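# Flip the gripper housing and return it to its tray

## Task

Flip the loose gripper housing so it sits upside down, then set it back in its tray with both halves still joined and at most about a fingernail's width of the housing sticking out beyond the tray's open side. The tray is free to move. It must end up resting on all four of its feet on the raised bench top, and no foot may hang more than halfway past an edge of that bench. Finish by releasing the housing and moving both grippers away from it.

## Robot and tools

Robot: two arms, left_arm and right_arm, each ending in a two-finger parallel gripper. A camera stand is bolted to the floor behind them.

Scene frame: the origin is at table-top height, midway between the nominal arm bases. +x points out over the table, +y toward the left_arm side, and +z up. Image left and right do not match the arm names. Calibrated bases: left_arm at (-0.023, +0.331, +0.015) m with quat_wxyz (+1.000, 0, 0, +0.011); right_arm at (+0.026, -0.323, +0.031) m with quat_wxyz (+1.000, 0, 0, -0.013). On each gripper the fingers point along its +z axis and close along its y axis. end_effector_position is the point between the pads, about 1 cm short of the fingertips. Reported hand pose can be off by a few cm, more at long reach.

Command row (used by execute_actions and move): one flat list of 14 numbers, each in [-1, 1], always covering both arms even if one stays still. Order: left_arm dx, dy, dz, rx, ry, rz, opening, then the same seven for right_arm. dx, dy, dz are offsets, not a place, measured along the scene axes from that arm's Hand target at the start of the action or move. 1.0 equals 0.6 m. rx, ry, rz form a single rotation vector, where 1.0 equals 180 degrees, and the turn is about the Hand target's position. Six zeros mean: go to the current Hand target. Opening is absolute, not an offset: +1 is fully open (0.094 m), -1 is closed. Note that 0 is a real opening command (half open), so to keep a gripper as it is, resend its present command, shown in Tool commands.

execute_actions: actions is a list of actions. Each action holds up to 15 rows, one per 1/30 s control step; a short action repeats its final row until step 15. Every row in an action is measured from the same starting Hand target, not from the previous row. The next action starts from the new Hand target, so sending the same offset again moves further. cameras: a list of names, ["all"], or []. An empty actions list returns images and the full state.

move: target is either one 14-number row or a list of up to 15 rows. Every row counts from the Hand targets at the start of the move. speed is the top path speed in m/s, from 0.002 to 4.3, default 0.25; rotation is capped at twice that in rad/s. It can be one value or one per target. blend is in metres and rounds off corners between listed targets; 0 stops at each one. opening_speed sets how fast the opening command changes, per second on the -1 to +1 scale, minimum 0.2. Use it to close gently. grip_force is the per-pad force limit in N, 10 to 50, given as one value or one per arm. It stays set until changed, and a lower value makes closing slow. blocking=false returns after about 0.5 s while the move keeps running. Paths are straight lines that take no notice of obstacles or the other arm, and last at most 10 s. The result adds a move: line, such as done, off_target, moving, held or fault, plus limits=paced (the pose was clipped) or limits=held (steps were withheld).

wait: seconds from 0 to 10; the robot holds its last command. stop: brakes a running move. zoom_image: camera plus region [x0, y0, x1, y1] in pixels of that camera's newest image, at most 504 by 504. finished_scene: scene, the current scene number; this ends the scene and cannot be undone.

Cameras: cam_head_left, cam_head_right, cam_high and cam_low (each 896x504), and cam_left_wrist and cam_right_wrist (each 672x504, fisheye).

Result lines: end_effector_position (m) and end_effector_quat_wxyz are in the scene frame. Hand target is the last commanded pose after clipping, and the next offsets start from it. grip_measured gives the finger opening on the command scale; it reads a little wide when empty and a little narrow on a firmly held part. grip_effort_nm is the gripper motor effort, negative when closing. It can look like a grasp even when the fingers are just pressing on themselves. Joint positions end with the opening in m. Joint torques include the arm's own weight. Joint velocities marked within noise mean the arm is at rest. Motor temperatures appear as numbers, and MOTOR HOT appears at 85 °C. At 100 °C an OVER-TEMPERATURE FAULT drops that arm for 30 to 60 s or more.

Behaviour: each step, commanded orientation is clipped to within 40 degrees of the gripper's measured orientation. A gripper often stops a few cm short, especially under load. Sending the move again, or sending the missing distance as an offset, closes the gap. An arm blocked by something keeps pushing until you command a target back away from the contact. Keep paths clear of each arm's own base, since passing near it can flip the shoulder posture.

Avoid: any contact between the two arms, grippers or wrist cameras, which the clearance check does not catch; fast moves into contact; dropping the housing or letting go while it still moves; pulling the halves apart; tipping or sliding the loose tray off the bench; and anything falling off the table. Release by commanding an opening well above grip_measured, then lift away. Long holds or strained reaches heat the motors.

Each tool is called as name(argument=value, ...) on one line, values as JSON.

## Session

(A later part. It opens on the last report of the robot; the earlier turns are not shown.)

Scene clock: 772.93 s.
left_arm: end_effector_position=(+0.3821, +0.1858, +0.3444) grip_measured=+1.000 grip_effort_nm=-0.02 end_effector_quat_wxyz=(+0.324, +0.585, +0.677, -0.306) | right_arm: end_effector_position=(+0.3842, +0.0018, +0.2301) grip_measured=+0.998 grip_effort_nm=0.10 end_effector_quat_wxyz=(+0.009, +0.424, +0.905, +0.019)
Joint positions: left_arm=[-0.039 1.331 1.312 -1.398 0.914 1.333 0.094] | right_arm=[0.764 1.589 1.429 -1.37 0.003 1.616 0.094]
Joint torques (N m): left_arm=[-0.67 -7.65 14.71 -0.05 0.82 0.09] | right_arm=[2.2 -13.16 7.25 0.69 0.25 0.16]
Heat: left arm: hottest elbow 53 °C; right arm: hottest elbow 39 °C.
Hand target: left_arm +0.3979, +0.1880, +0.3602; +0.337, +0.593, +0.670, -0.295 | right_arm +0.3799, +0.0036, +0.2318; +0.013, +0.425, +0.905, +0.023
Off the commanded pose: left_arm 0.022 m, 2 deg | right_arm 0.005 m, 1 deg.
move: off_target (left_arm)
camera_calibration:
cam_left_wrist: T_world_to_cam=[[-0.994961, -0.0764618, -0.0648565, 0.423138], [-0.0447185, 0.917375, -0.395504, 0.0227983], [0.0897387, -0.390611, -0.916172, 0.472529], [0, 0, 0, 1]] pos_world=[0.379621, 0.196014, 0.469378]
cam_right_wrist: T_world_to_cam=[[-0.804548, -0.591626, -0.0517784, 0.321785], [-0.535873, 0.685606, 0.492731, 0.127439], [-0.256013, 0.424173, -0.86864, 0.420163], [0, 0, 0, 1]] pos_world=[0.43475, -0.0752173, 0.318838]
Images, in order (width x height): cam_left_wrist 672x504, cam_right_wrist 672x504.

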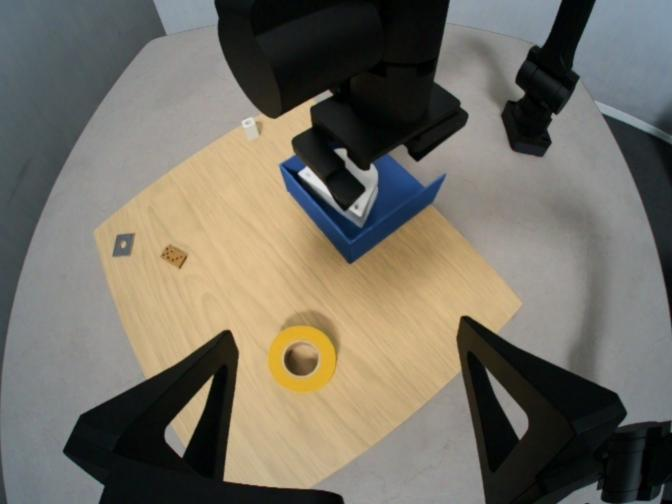

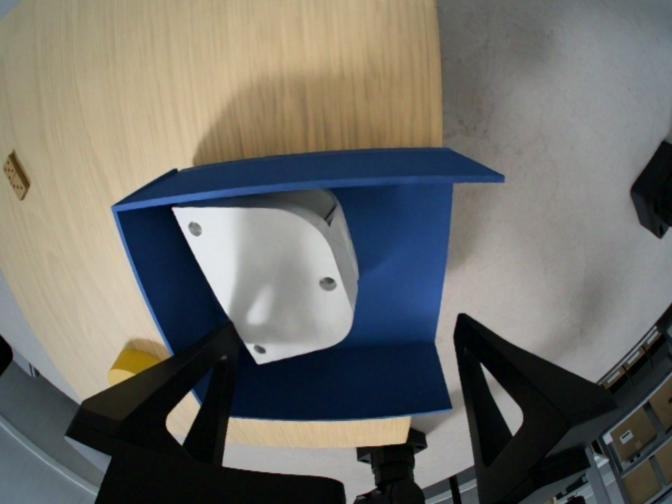

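move(target=[0, 0, 0, 0, 0, 0, 1, 0, 0, 0.035, 0, 0, 0, 1], speed=0.05, cameras=["cam_left_wrist", "cam_right_wrist"])

zoom_image(camera="cam_right_wrist", region=[120, 160, 400, 400])

zoom_image(camera="cam_left_wrist", region=[270, 110, 390, 230])

Scene clock: 784.97 s.
left_arm: end_effector_position=(+0.3821, +0.1858, +0.3444) grip_measured=+1.000 grip_effort_nm=-0.02 end_effector_quat_wxyz=(+0.324, +0.585, +0.677, -0.306) | right_arm: end_effector_position=(+0.3779, -0.0038, +0.2316) grip_measured=+0.998 grip_effort_nm=0.10 end_effector_quat_wxyz=(+0.004, +0.425, +0.905, +0.005)
Joint positions: left_arm=[-0.039 1.331 1.312 -1.398 0.914 1.333 0.094] | right_arm=[0.764 1.585 1.429 -1.403 0.004 1.616 0.094]
Joint torques (N m): left_arm=[-0.5 -8.12 14.67 0.08 0.83 0.09] | right_arm=[1.96 -13.33 10.5 -0.1 0.21 0.15]
Heat: left arm: hottest elbow 53 °C; right arm: hottest elbow 39 °C.
Hand target: left_arm +0.3979, +0.1880, +0.3602; +0.337, +0.593, +0.670, -0.295 | right_arm +0.3798, +0.0038, +0.2528; +0.013, +0.425, +0.905, +0.023
Off the commanded pose: left_arm 0.022 m, 2 deg | right_arm 0.023 m, 2 deg.
move: off_target (left_arm, right_arm)
camera_calibration:
cam_left_wrist: T_world_to_cam=[[-0.994961, -0.0764618, -0.0648565, 0.423138], [-0.0447185, 0.917375, -0.395504, 0.0227983], [0.0897387, -0.390611, -0.916172, 0.472529], [0, 0, 0, 1]] pos_world=[0.379621, 0.196014, 0.469378]
cam_right_wrist: T_world_to_cam=[[-0.80533, -0.592382, -0.0229534, 0.30712], [-0.525547, 0.695483, 0.490004, 0.123996], [-0.274306, 0.406678, -0.871418, 0.429769], [0, 0, 0, 1]] pos_world=[0.430387, -0.0790818, 0.320799]
Images, in order (width x height): cam_left_wrist 672x504, cam_right_wrist 672x504.

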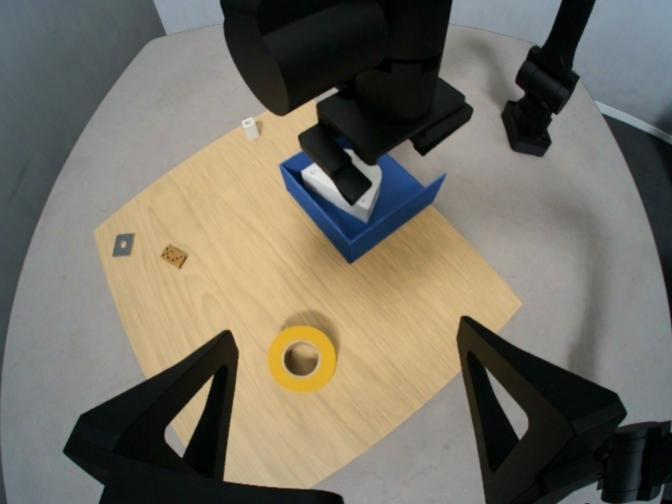

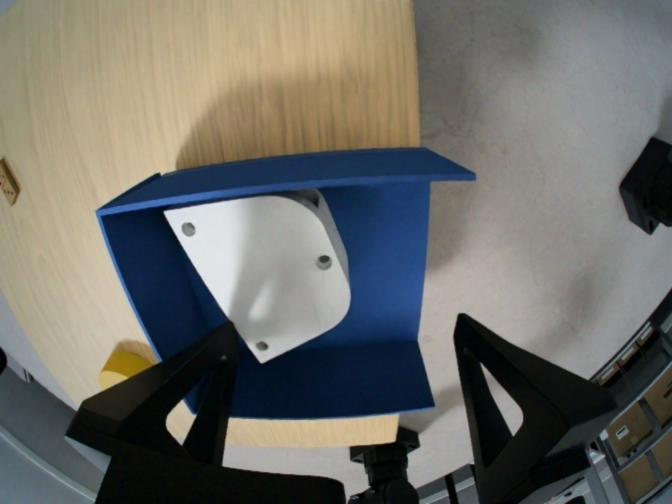

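Scaled by 1.800 from the camera's 672x504 image, which has a finer 960x720 frame.

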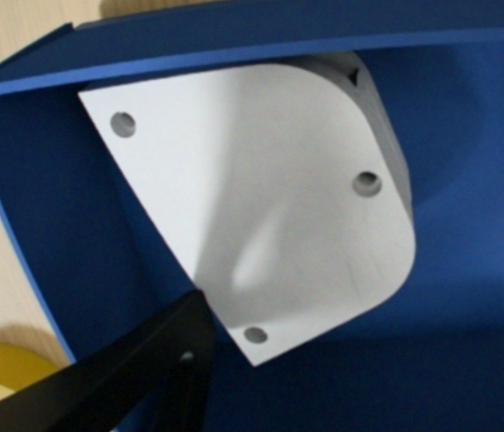

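Scaled by 4.200 from the camera's 672x504 image, which has a finer 960x720 frame.

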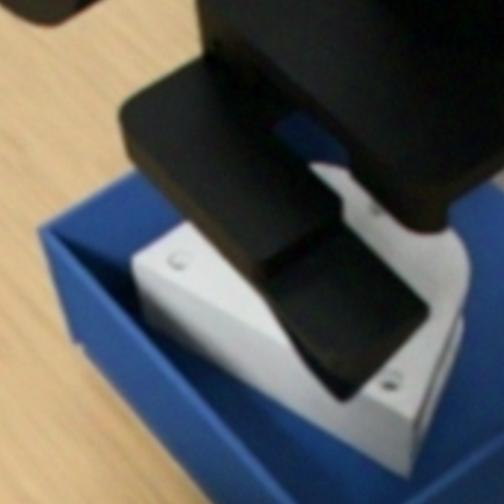

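move(target=[0, 0, 0, 0, 0, 0, 1, 0, 0, 0.02, 0, 0, 0, 1], speed=0.05, cameras=["cam_left_wrist", "cam_right_wrist"])

zoom_image(camera="cam_right_wrist", region=[120, 160, 400, 400])

zoom_image(camera="cam_left_wrist", region=[270, 110, 390, 230])

Scene clock: 808.13 s.
left_arm: end_effector_position=(+0.3821, +0.1858, +0.3444) grip_measured=+1.000 grip_effort_nm=-0.02 end_effector_quat_wxyz=(+0.324, +0.585, +0.677, -0.306) | right_arm: end_effector_position=(+0.3727, -0.0086, +0.2338) grip_measured=+0.998 grip_effort_nm=0.10 end_effector_quat_wxyz=(-0.001, +0.425, +0.905, -0.007)
Joint positions: left_arm=[-0.039 1.331 1.312 -1.398 0.914 1.333 0.094] | right_arm=[0.764 1.583 1.433 -1.435 0.004 1.616 0.094]
Joint torques (N m): left_arm=[-0.91 -7.71 14.78 0.02 0.82 0.1] | right_arm=[1.96 -13.39 12.16 -0.14 0.17 0.16]
Heat: left arm: hottest elbow 54 °C; right arm: hottest elbow 41 °C.
Hand target: left_arm +0.3979, +0.1880, +0.3602; +0.337, +0.593, +0.670, -0.295 | right_arm +0.3798, +0.0038, +0.2649; +0.013, +0.425, +0.905, +0.023
Off the commanded pose: left_arm 0.022 m, 2 deg | right_arm 0.034 m, 4 deg.
move: off_target (left_arm, right_arm)
camera_calibration:
cam_left_wrist: T_world_to_cam=[[-0.994961, -0.0764618, -0.0648565, 0.423138], [-0.0447185, 0.917375, -0.395504, 0.0227983], [0.0897387, -0.390611, -0.916172, 0.472529], [0, 0, 0, 1]] pos_world=[0.379621, 0.196014, 0.469378]
cam_right_wrist: T_world_to_cam=[[-0.805533, -0.592538, 0.00390066, 0.293905], [-0.515784, 0.704398, 0.487637, 0.120505], [-0.291691, 0.390796, -0.873038, 0.438885], [0, 0, 0, 1]] pos_world=[0.426924, -0.0822485, 0.323254]
Images, in order (width x height): cam_left_wrist 672x504, cam_right_wrist 672x504.

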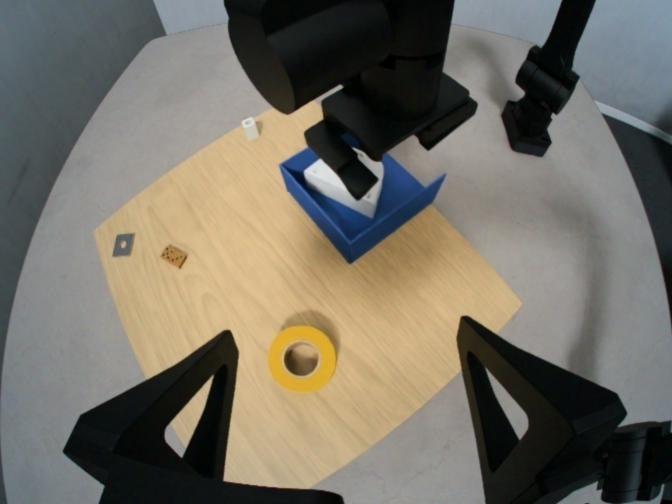

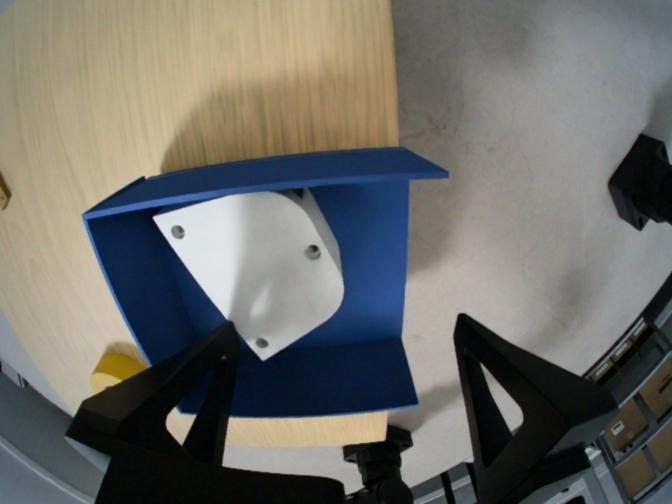

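Scaled by 1.800 from the camera's 672x504 image, which has a finer 960x720 frame.

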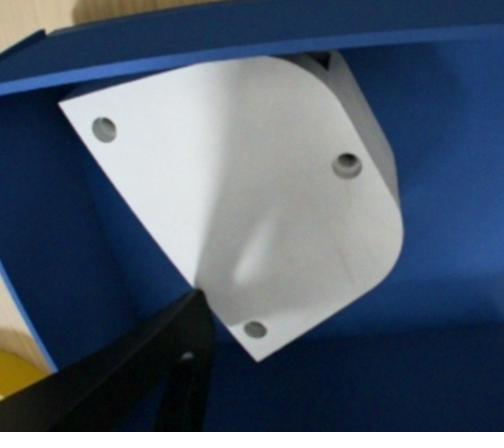

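Scaled by 4.200 from the camera's 672x504 image, which has a finer 960x720 frame.

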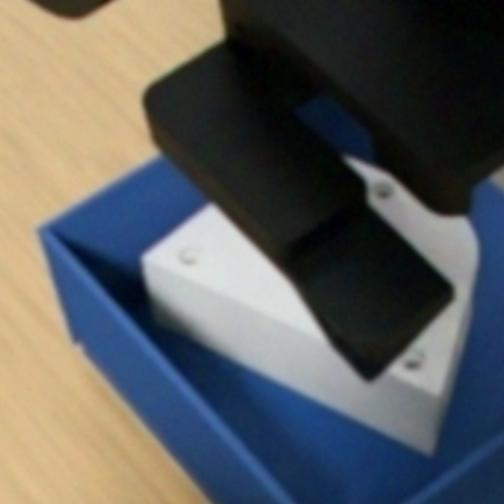

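move(target=[0, 0, 0, 0, 0, 0, 1, 0.008, 0.007, 0.04, 0, 0, 0, 1], speed=0.1, cameras=["cam_left_wrist", "cam_right_wrist"])

zoom_image(camera="cam_left_wrist", region=[270, 110, 390, 230])

Scene clock: 812.97 s.
left_arm: end_effector_position=(+0.3821, +0.1858, +0.3444) grip_measured=+1.000 grip_effort_nm=-0.02 end_effector_quat_wxyz=(+0.324, +0.585, +0.677, -0.306) | right_arm: end_effector_position=(+0.3778, -0.0040, +0.2642) grip_measured=+0.998 grip_effort_nm=0.10 end_effector_quat_wxyz=(+0.002, +0.425, +0.905, -0.001)
Joint positions: left_arm=[-0.039 1.331 1.312 -1.398 0.914 1.333 0.094] | right_arm=[0.764 1.583 1.513 -1.501 0.004 1.616 0.094]
Joint torques (N m): left_arm=[-0.91 -7.71 14.69 0.03 0.82 0.08] | right_arm=[2.08 -12.69 12.4 -0.03 0.2 0.16]
Heat: left arm: hottest elbow 54 °C; right arm: hottest elbow 41 °C.
Hand target: left_arm +0.3979, +0.1880, +0.3602; +0.337, +0.593, +0.670, -0.295 | right_arm +0.3846, +0.0080, +0.2888; +0.013, +0.425, +0.905, +0.023
Off the commanded pose: left_arm 0.022 m, 2 deg | right_arm 0.028 m, 3 deg.
move: off_target (left_arm, right_arm)
camera_calibration:
cam_left_wrist: T_world_to_cam=[[-0.994961, -0.0764618, -0.0648565, 0.423138], [-0.0447185, 0.917375, -0.395504, 0.0227983], [0.0897387, -0.390611, -0.916172, 0.472529], [0, 0, 0, 1]] pos_world=[0.379621, 0.196014, 0.469378]
cam_right_wrist: T_world_to_cam=[[-0.805465, -0.59255, -0.0104691, 0.304504], [-0.521039, 0.69962, 0.488928, 0.106601], [-0.28239, 0.399269, -0.872262, 0.461395], [0, 0, 0, 1]] pos_world=[0.431104, -0.0783665, 0.353525]
Images, in order (width x height): cam_left_wrist 672x504, cam_right_wrist 672x504.

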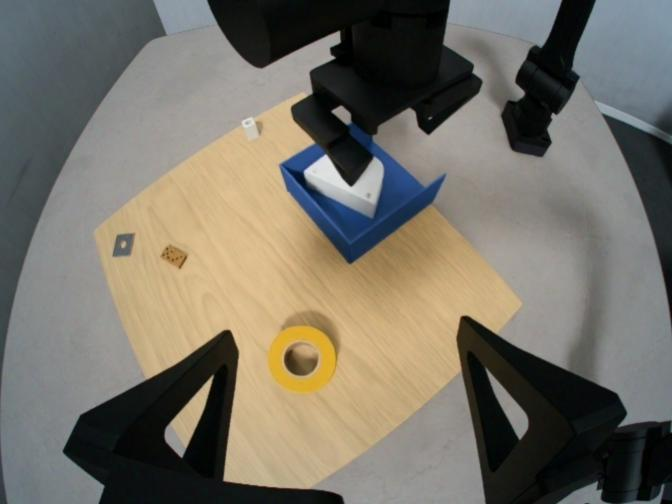

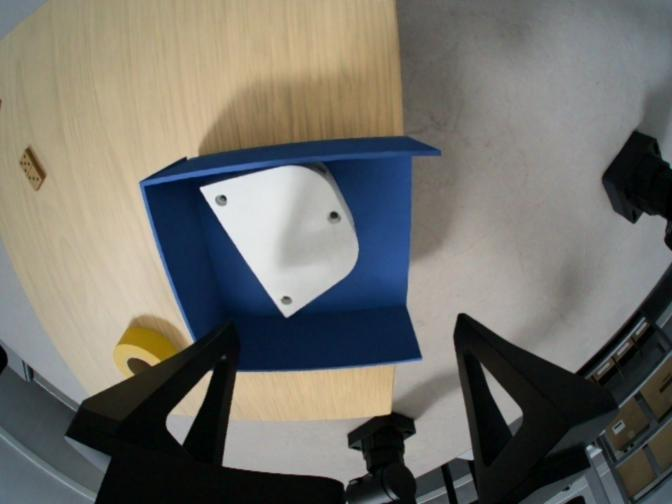

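Scaled by 4.200 from the camera's 672x504 image, which has a finer 960x720 frame.

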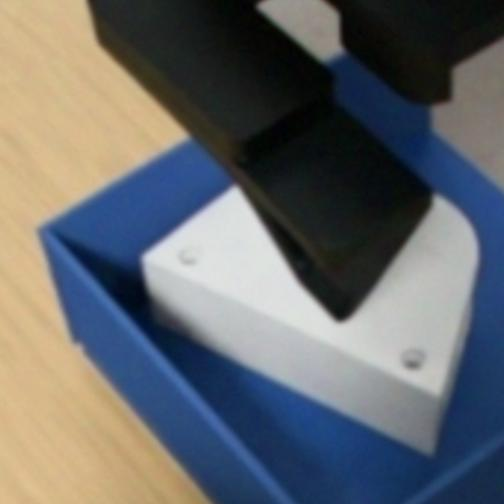

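zoom_image(camera="cam_right_wrist", region=[120, 120, 440, 400])

Scaled by 1.575 from the camera's 672x504 image, which has a finer 960x720 frame.

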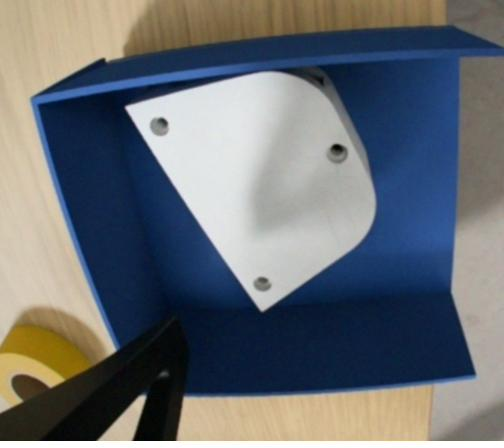

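move(target=[0, 0, 0, 0, 0, 0, 1, 0.034, -0.0408, -0.023, 0, 0, 0, 1], speed=0.1, cameras=["cam_left_wrist", "cam_right_wrist"])

zoom_image(camera="cam_right_wrist", region=[120, 120, 440, 400])

zoom_image(camera="cam_left_wrist", region=[270, 110, 390, 230])

Scene clock: 840.17 s.
left_arm: end_effector_position=(+0.3821, +0.1858, +0.3444) grip_measured=+1.000 grip_effort_nm=-0.02 end_effector_quat_wxyz=(+0.324, +0.585, +0.677, -0.306) | right_arm: end_effector_position=(+0.3971, -0.0205, +0.2642) grip_measured=+0.998 grip_effort_nm=0.10 end_effector_quat_wxyz=(+0.005, +0.429, +0.903, +0.006)
Joint positions: left_arm=[-0.039 1.331 1.312 -1.398 0.914 1.333 0.094] | right_arm=[0.712 1.583 1.513 -1.485 0.004 1.574 0.094]
Joint torques (N m): left_arm=[-0.67 -7.82 14.64 0.1 0.83 0.1] | right_arm=[1.67 -12.4 9.77 0.64 0.09 -0.05]
Motor temperatures (°C): left_arm=[25 27 54 25 28 26 25] | right_arm=[26 28 45 25 24 25 27]
Heat: left arm: hottest elbow 54 °C; right arm: hottest elbow 45 °C.
Hand target: left_arm +0.3979, +0.1880, +0.3602; +0.337, +0.593, +0.670, -0.295 | right_arm +0.4051, -0.0166, +0.2750; +0.013, +0.425, +0.905, +0.023
Off the commanded pose: left_arm 0.022 m, 2 deg | right_arm 0.014 m, 2 deg.
move: off_target (left_arm, right_arm)
camera_calibration:
cam_left_wrist: T_world_to_cam=[[-0.994961, -0.0764618, -0.0648565, 0.423138], [-0.0447185, 0.917375, -0.395504, 0.0227983], [0.0897387, -0.390611, -0.916172, 0.472529], [0, 0, 0, 1]] pos_world=[0.379621, 0.196014, 0.469378]
cam_right_wrist: T_world_to_cam=[[-0.811325, -0.58402, -0.0259393, 0.316824], [-0.519653, 0.700159, 0.48963, 0.127541], [-0.267792, 0.410729, -0.871544, 0.467701], [0, 0, 0, 1]] pos_world=[0.448571, -0.0963656, 0.353393]
Images, in order (width x height): cam_left_wrist 672x504, cam_right_wrist 672x504.

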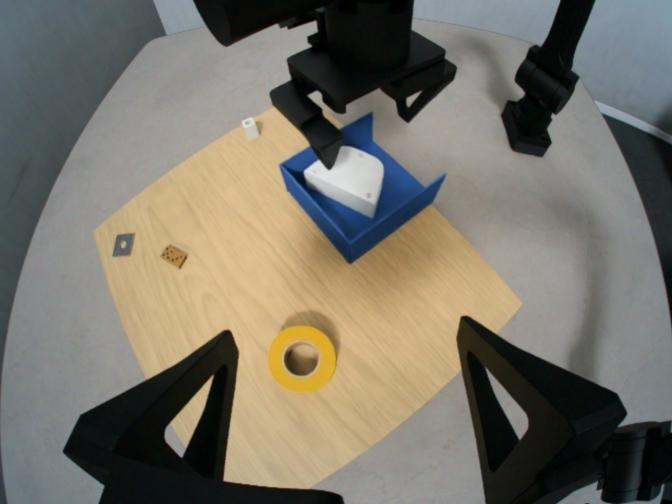

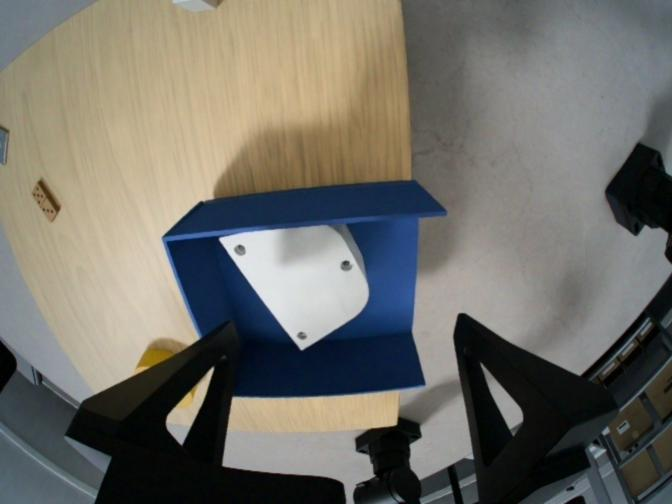

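Scaled by 1.575 from the camera's 672x504 image, which has a finer 960x720 frame.

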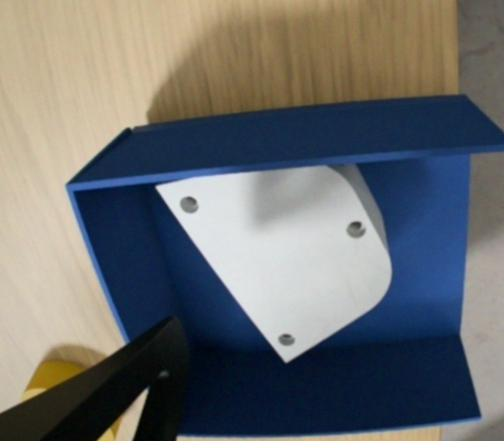

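Scaled by 4.200 from the camera's 672x504 image, which has a finer 960x720 frame.

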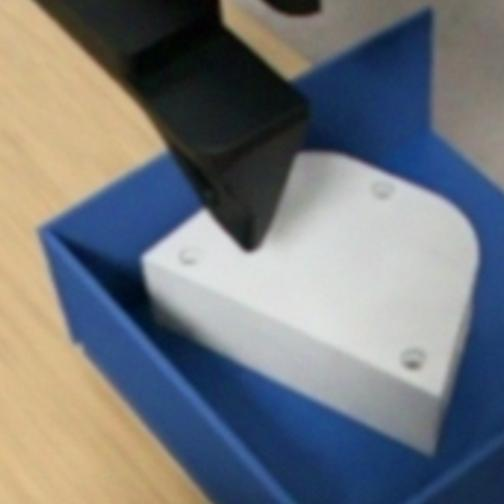

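move(target=[0, 0, 0, 0, 0, 0, 1, 0.0023, 0.0002, -0.0367, 0, 0, 0, 1], speed=0.06, cameras=["cam_left_wrist", "cam_right_wrist"])

zoom_image(camera="cam_right_wrist", region=[120, 160, 400, 400])

zoom_image(camera="cam_left_wrist", region=[270, 110, 390, 230])

Scene clock: 850.47 s.
left_arm: end_effector_position=(+0.3821, +0.1858, +0.3444) grip_measured=+1.000 grip_effort_nm=-0.03 end_effector_quat_wxyz=(+0.324, +0.585, +0.677, -0.306) | right_arm: end_effector_position=(+0.4030, -0.0157, +0.2557) grip_measured=+0.998 grip_effort_nm=0.10 end_effector_quat_wxyz=(+0.012, +0.428, +0.903, +0.021)
Joint positions: left_arm=[-0.039 1.331 1.312 -1.398 0.914 1.333 0.094] | right_arm=[0.712 1.583 1.49 -1.429 0.004 1.571 0.094]
Joint torques (N m): left_arm=[-0.97 -7.94 14.67 0.02 0.83 0.08] | right_arm=[0.38 -12.22 7.88 0.84 0.07 -0.09]
Heat: left arm: hottest elbow 54 °C; right arm: hottest elbow 45 °C.
Hand target: left_arm +0.3979, +0.1880, +0.3602; +0.337, +0.593, +0.670, -0.295 | right_arm +0.4066, -0.0164, +0.2530; +0.013, +0.425, +0.905, +0.023
Off the commanded pose: left_arm 0.022 m, 2 deg | right_arm 0.005 m, 0 deg.
move: off_target (left_arm)
camera_calibration:
cam_left_wrist: T_world_to_cam=[[-0.994961, -0.0764618, -0.0648565, 0.423138], [-0.0447185, 0.917375, -0.395504, 0.0227983], [0.0897387, -0.390611, -0.916172, 0.472529], [0, 0, 0, 1]] pos_world=[0.379621, 0.196014, 0.469378]
cam_right_wrist: T_world_to_cam=[[-0.808876, -0.585008, -0.0590329, 0.331637], [-0.533869, 0.688656, 0.490649, 0.136652], [-0.24638, 0.42839, -0.869355, 0.451016], [0, 0, 0, 1]] pos_world=[0.452329, -0.0933068, 0.344622]
Images, in order (width x height): cam_left_wrist 672x504, cam_right_wrist 672x504.

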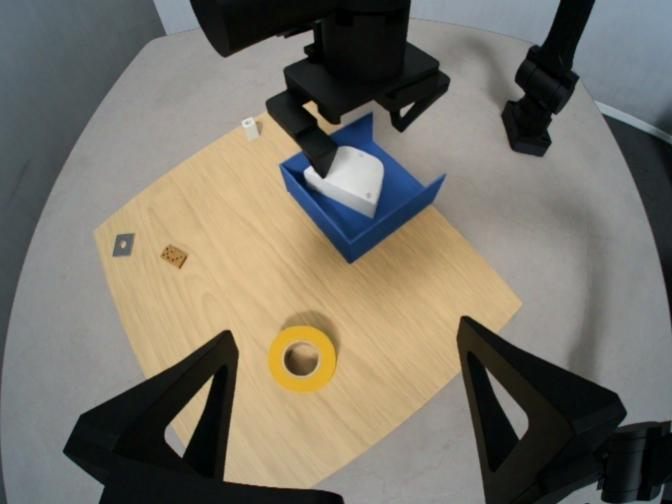

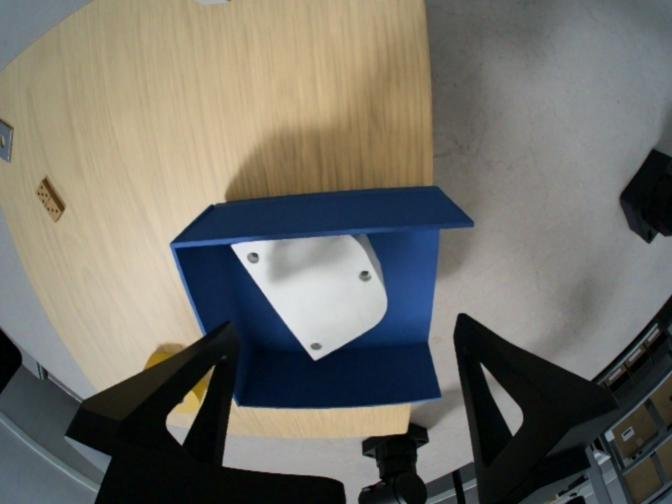

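Scaled by 1.800 from the camera's 672x504 image, which has a finer 960x720 frame.

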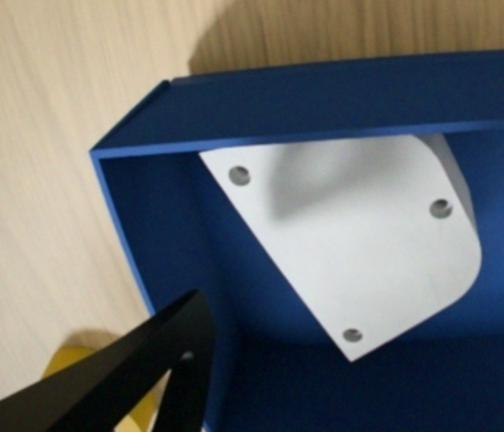

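Scaled by 4.200 from the camera's 672x504 image, which has a finer 960x720 frame.

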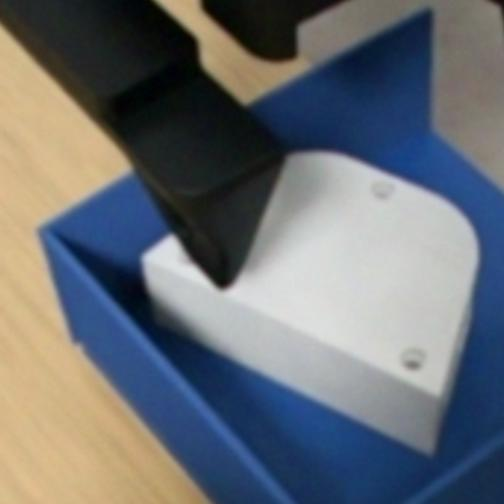

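move(target=[0, 0, 0, 0, 0, 0, 1, -0.002, -0.0017, -0.0383, 0, 0, 0, 1], speed=0.05, cameras=["cam_left_wrist", "cam_right_wrist"])

zoom_image(camera="cam_right_wrist", region=[120, 160, 400, 400])

zoom_image(camera="cam_left_wrist", region=[270, 110, 390, 230])

Scene clock: 863.70 s.
left_arm: end_effector_position=(+0.3821, +0.1858, +0.3444) grip_measured=+1.000 grip_effort_nm=-0.02 end_effector_quat_wxyz=(+0.324, +0.585, +0.677, -0.306) | right_arm: end_effector_position=(+0.4017, -0.0167, +0.2345) grip_measured=+0.998 grip_effort_nm=0.10 end_effector_quat_wxyz=(+0.013, +0.428, +0.903, +0.023)
Joint positions: left_arm=[-0.039 1.331 1.312 -1.398 0.914 1.333 0.094] | right_arm=[0.712 1.583 1.434 -1.369 0.004 1.571 0.094]
Joint torques (N m): left_arm=[-0.85 -8.06 14.75 -0.02 0.83 0.06] | right_arm=[0.38 -11.4 7.72 0.88 0.06 -0.08]
Motor temperatures (°C): left_arm=[25 27 55 25 28 26 25] | right_arm=[26 28 43 25 24 25 27]
Heat: left arm: hottest elbow 55 °C; right arm: hottest elbow 43 °C.
Hand target: left_arm +0.3979, +0.1880, +0.3602; +0.337, +0.593, +0.670, -0.295 | right_arm +0.4053, -0.0175, +0.2300; +0.013, +0.425, +0.905, +0.023
Off the commanded pose: left_arm 0.022 m, 2 deg | right_arm 0.006 m, 0 deg.
move: off_target (left_arm)
camera_calibration:
cam_left_wrist: T_world_to_cam=[[-0.994961, -0.0764618, -0.0648565, 0.423138], [-0.0447185, 0.917375, -0.395504, 0.0227983], [0.0897387, -0.390611, -0.916172, 0.472529], [0, 0, 0, 1]] pos_world=[0.379621, 0.196014, 0.469378]
cam_right_wrist: T_world_to_cam=[[-0.808713, -0.584836, -0.0628511, 0.329501], [-0.535306, 0.687485, 0.490726, 0.147611], [-0.243785, 0.430501, -0.869044, 0.431671], [0, 0, 0, 1]] pos_world=[0.450723, -0.0946109, 0.323414]
Images, in order (width x height): cam_left_wrist 672x504, cam_right_wrist 672x504.

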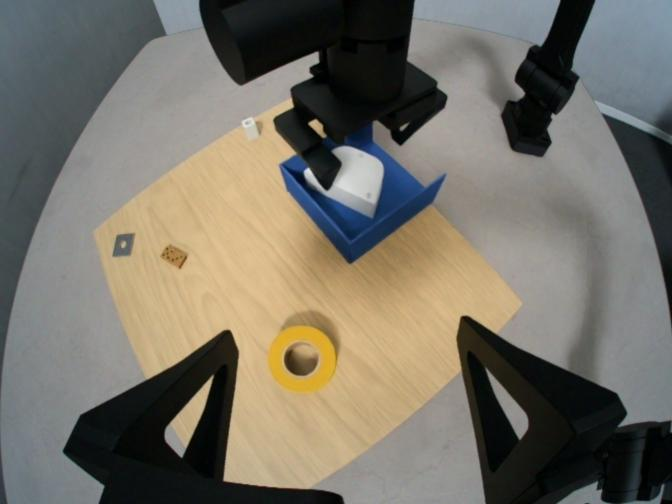

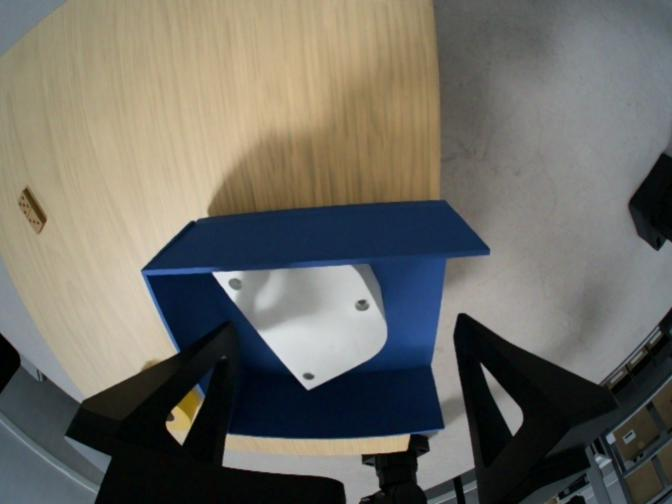

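Scaled by 1.800 from the camera's 672x504 image, which has a finer 960x720 frame.

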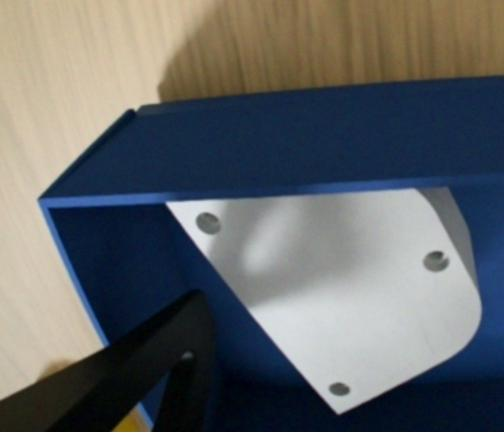

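Scaled by 4.200 from the camera's 672x504 image, which has a finer 960x720 frame.

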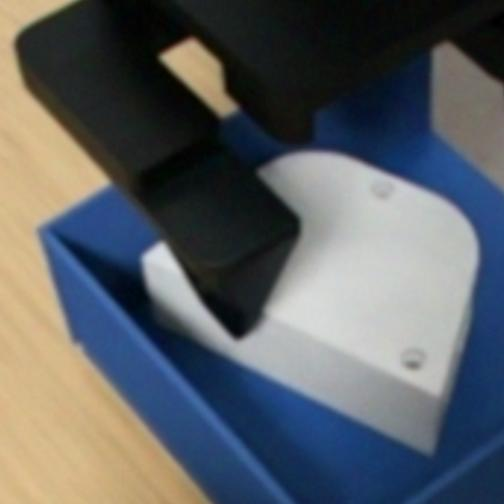

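move(target=[0, 0, 0, 0, 0, 0, 1, 0, 0, -0.018, 0, 0, 0, 1], speed=0.05, cameras=["cam_left_wrist", "cam_right_wrist"])

zoom_image(camera="cam_right_wrist", region=[120, 160, 400, 400])

zoom_image(camera="cam_left_wrist", region=[270, 110, 390, 230])

Scene clock: 870.30 s.
left_arm: end_effector_position=(+0.3821, +0.1858, +0.3444) grip_measured=+1.000 grip_effort_nm=-0.03 end_effector_quat_wxyz=(+0.324, +0.585, +0.677, -0.306) | right_arm: end_effector_position=(+0.4016, -0.0168, +0.2261) grip_measured=+0.998 grip_effort_nm=0.10 end_effector_quat_wxyz=(+0.014, +0.428, +0.903, +0.025)
Joint positions: left_arm=[-0.039 1.331 1.312 -1.398 0.914 1.333 0.094] | right_arm=[0.712 1.583 1.411 -1.342 0.004 1.571 0.094]
Joint torques (N m): left_arm=[-0.67 -8.47 14.75 0.02 0.83 0.05] | right_arm=[0.38 -10.99 7.66 0.84 0.08 -0.07]
Motor temperatures (°C): left_arm=[25 27 55 25 28 26 25] | right_arm=[26 27 43 25 24 25 27]
Heat: left arm: hottest elbow 55 °C; right arm: hottest elbow 43 °C.
Hand target: left_arm +0.3979, +0.1880, +0.3602; +0.337, +0.593, +0.670, -0.295 | right_arm +0.4053, -0.0175, +0.2192; +0.013, +0.425, +0.905, +0.023
Off the commanded pose: left_arm 0.022 m, 2 deg | right_arm 0.008 m, 0 deg.
move: off_target (left_arm)
camera_calibration:
cam_left_wrist: T_world_to_cam=[[-0.994961, -0.0764618, -0.0648565, 0.423138], [-0.0447185, 0.917375, -0.395504, 0.0227983], [0.0897387, -0.390611, -0.916172, 0.472529], [0, 0, 0, 1]] pos_world=[0.379621, 0.196014, 0.469378]
cam_right_wrist: T_world_to_cam=[[-0.808452, -0.58465, -0.0677512, 0.329902], [-0.537191, 0.685948, 0.490816, 0.152454], [-0.240482, 0.433197, -0.868625, 0.422944], [0, 0, 0, 1]] pos_world=[0.450317, -0.0949162, 0.314903]
Images, in order (width x height): cam_left_wrist 672x504, cam_right_wrist 672x504.

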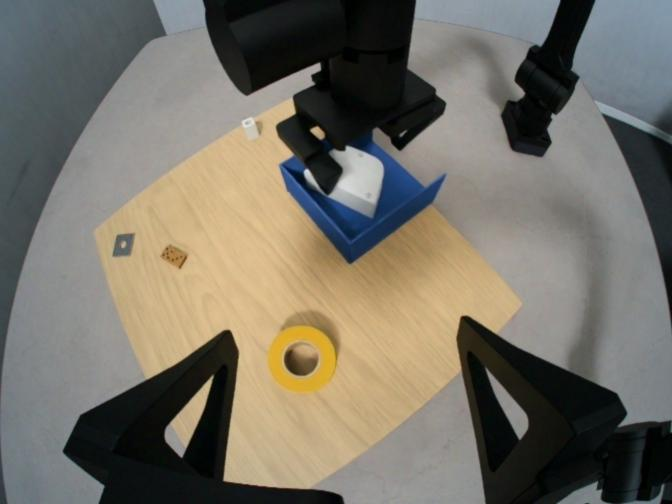

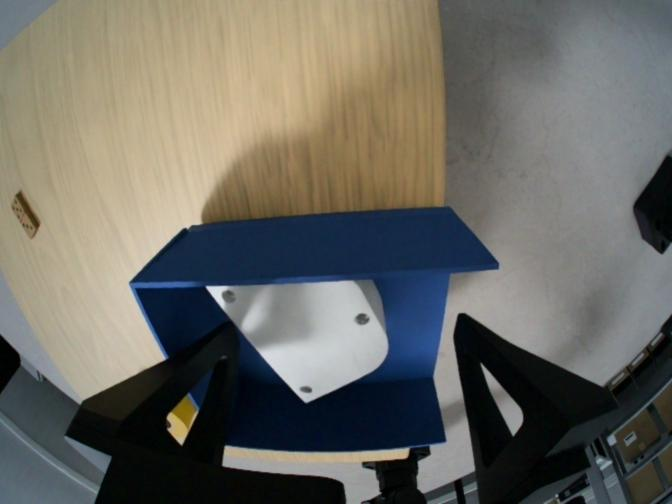

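Scaled by 1.800 from the camera's 672x504 image, which has a finer 960x720 frame.

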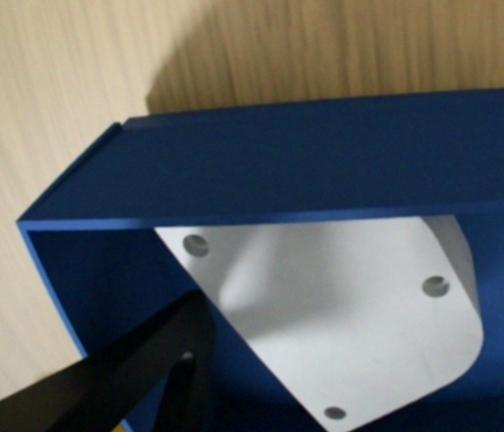

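Scaled by 4.200 from the camera's 672x504 image, which has a finer 960x720 frame.

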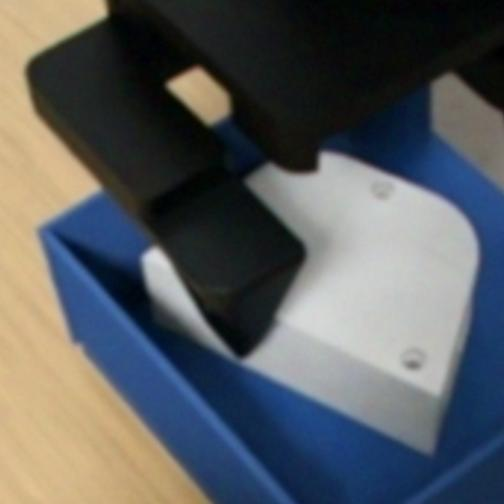

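move(target=[0, 0, 0, 0, 0, 0, 1, -0.0254, -0.0216, 0.004, 0, 0, 0, 1], speed=0.04, cameras=["cam_left_wrist", "cam_right_wrist"])

zoom_image(camera="cam_right_wrist", region=[120, 160, 400, 400])

zoom_image(camera="cam_left_wrist", region=[270, 110, 390, 230])

Scene clock: 875.70 s.
left_arm: end_effector_position=(+0.3821, +0.1858, +0.3444) grip_measured=+1.000 grip_effort_nm=-0.03 end_effector_quat_wxyz=(+0.324, +0.585, +0.677, -0.306) | right_arm: end_effector_position=(+0.3877, -0.0282, +0.2138) grip_measured=+0.998 grip_effort_nm=0.10 end_effector_quat_wxyz=(+0.007, +0.428, +0.904, +0.011)
Joint positions: left_arm=[-0.039 1.331 1.312 -1.398 0.914 1.333 0.094] | right_arm=[0.712 1.563 1.356 -1.338 0.004 1.57 0.094]
Joint torques (N m): left_arm=[-0.56 -7.82 14.63 0.02 0.82 0.09] | right_arm=[0.38 -12.63 7.64 0.72 0.1 -0.1]
Motor temperatures (°C): left_arm=[25 27 55 25 28 26 25] | right_arm=[26 27 42 25 24 25 27]
Heat: left arm: hottest elbow 55 °C; right arm: hottest elbow 42 °C.
Hand target: left_arm +0.3979, +0.1880, +0.3602; +0.337, +0.593, +0.670, -0.295 | right_arm +0.3900, -0.0305, +0.2216; +0.013, +0.425, +0.905, +0.023
Off the commanded pose: left_arm 0.022 m, 2 deg | right_arm 0.008 m, 2 deg.
move: off_target (left_arm)
camera_calibration:
cam_left_wrist: T_world_to_cam=[[-0.994961, -0.0764618, -0.0648565, 0.423138], [-0.0447185, 0.917375, -0.395504, 0.0227983], [0.0897387, -0.390611, -0.916172, 0.472529], [0, 0, 0, 1]] pos_world=[0.379621, 0.196014, 0.469378]
cam_right_wrist: T_world_to_cam=[[-0.809079, -0.586584, -0.0361865, 0.304668], [-0.52593, 0.69519, 0.490009, 0.154935], [-0.262275, 0.415488, -0.870966, 0.422365], [0, 0, 0, 1]] pos_world=[0.438761, -0.104483, 0.302971]
Images, in order (width x height): cam_left_wrist 672x504, cam_right_wrist 672x504.

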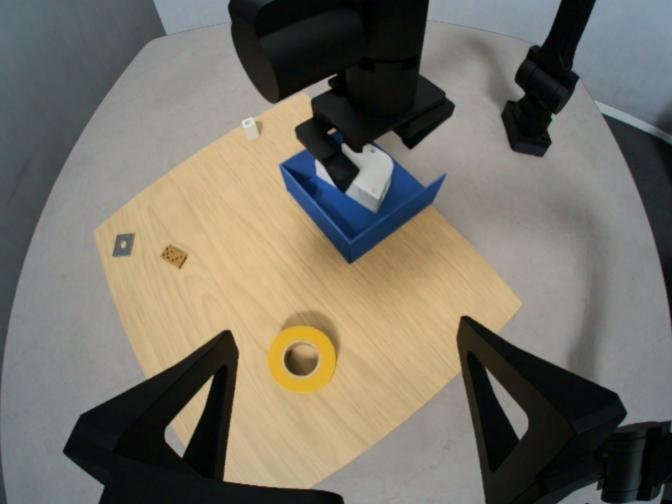

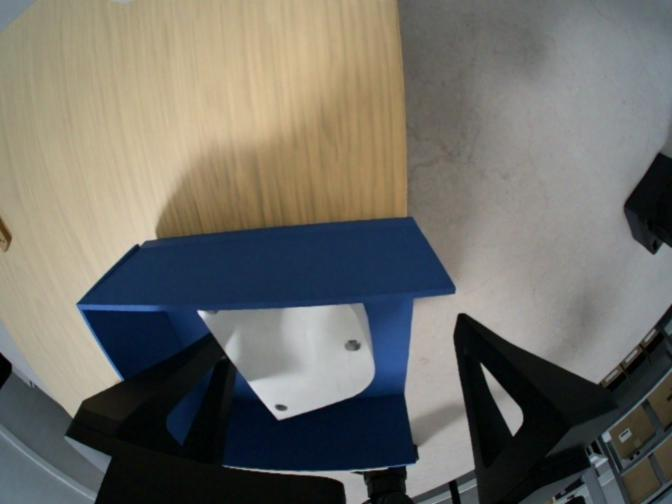

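Scaled by 1.800 from the camera's 672x504 image, which has a finer 960x720 frame.

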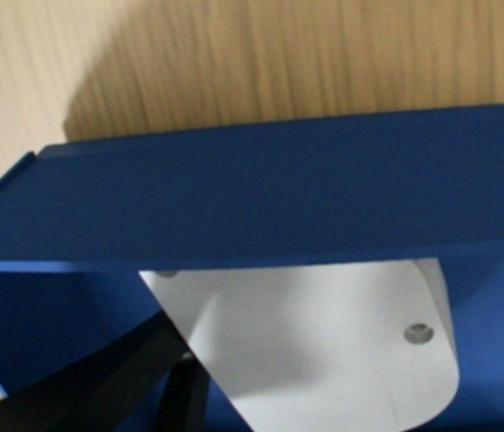

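Scaled by 4.200 from the camera's 672x504 image, which has a finer 960x720 frame.

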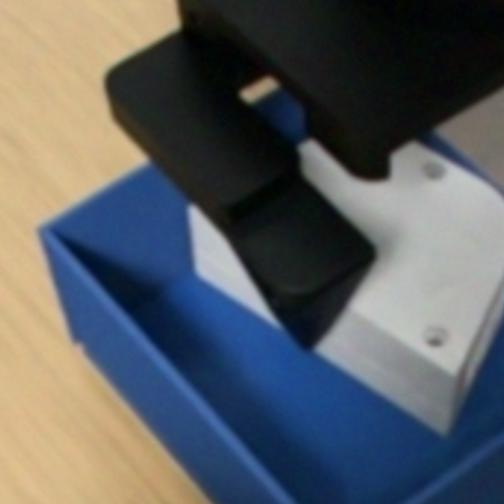

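move(target=[0, 0, 0, 0, 0, 0, 1, 0.013, 0.011, 0.15, 0, 0, 0, 1], speed=0.12, cameras=["cam_left_wrist", "cam_right_wrist"])

zoom_image(camera="cam_right_wrist", region=[120, 160, 440, 400])

zoom_image(camera="cam_left_wrist", region=[270, 110, 410, 250])

Scene clock: 880.20 s.
left_arm: end_effector_position=(+0.3821, +0.1858, +0.3444) grip_measured=+1.000 grip_effort_nm=-0.02 end_effector_quat_wxyz=(+0.324, +0.585, +0.677, -0.306) | right_arm: end_effector_position=(+0.3867, -0.0290, +0.2872) grip_measured=+0.998 grip_effort_nm=0.10 end_effector_quat_wxyz=(+0.002, +0.428, +0.904, +0.000)
Joint positions: left_arm=[-0.039 1.331 1.312 -1.398 0.914 1.333 0.094] | right_arm=[0.712 1.554 1.54 -1.555 0.004 1.57 0.094]
Joint torques (N m): left_arm=[-0.79 -8.12 14.8 0.06 0.83 0.08] | right_arm=[0.5 -12.1 12.37 -0.02 0.1 -0.08]
Motor temperatures (°C): left_arm=[25 27 55 25 28 26 25] | right_arm=[26 28 42 25 24 25 27]
Heat: left arm: hottest elbow 55 °C; right arm: hottest elbow 42 °C.
Hand target: left_arm +0.3979, +0.1880, +0.3602; +0.337, +0.593, +0.670, -0.295 | right_arm +0.3979, -0.0238, +0.3115; +0.013, +0.425, +0.905, +0.023
Off the commanded pose: left_arm 0.022 m, 2 deg | right_arm 0.027 m, 3 deg.
move: off_target (left_arm, right_arm)
camera_calibration:
cam_left_wrist: T_world_to_cam=[[-0.994961, -0.0764618, -0.0648565, 0.423138], [-0.0447185, 0.917375, -0.395504, 0.0227983], [0.0897387, -0.390611, -0.916172, 0.472529], [0, 0, 0, 1]] pos_world=[0.379621, 0.196014, 0.469378]
cam_right_wrist: T_world_to_cam=[[-0.809509, -0.586995, -0.0114974, 0.299061], [-0.516601, 0.702852, 0.489002, 0.115866], [-0.278961, 0.401791, -0.872207, 0.492708], [0, 0, 0, 1]] pos_world=[0.439395, -0.103855, 0.376523]
Images, in order (width x height): cam_left_wrist 672x504, cam_right_wrist 672x504.

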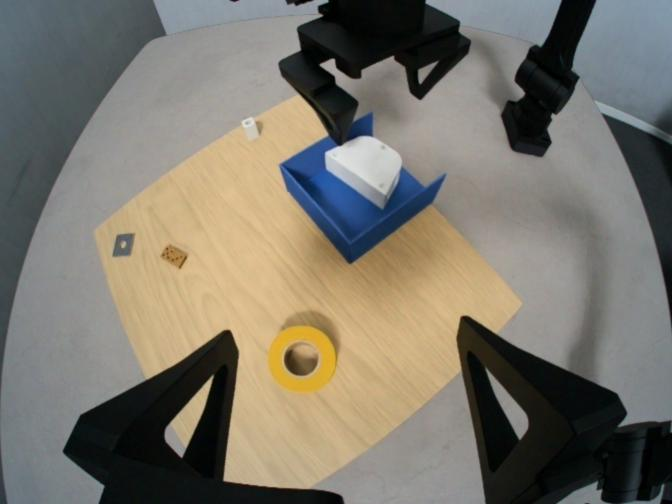

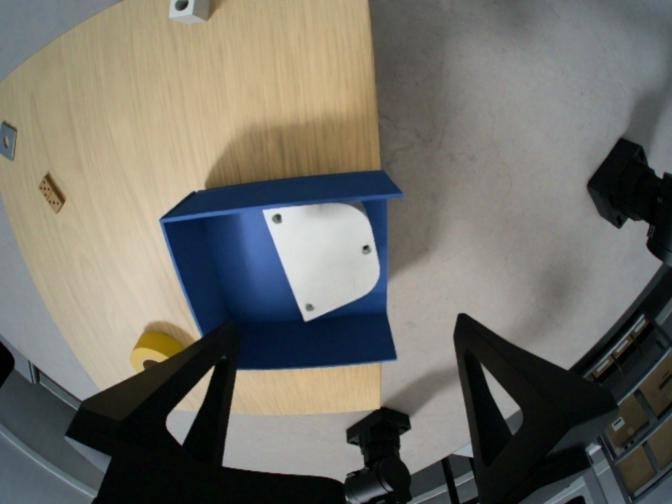

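Scaled by 1.575 from the camera's 672x504 image, which has a finer 960x720 frame.

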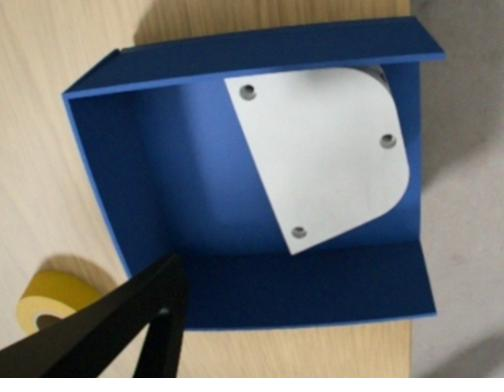

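Scaled by 3.600 from the camera's 672x504 image, which has a finer 960x720 frame.

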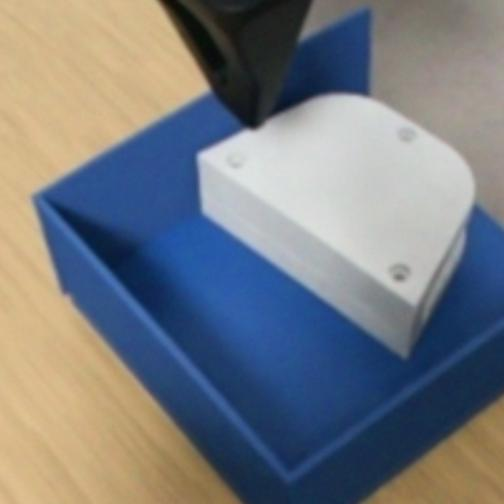

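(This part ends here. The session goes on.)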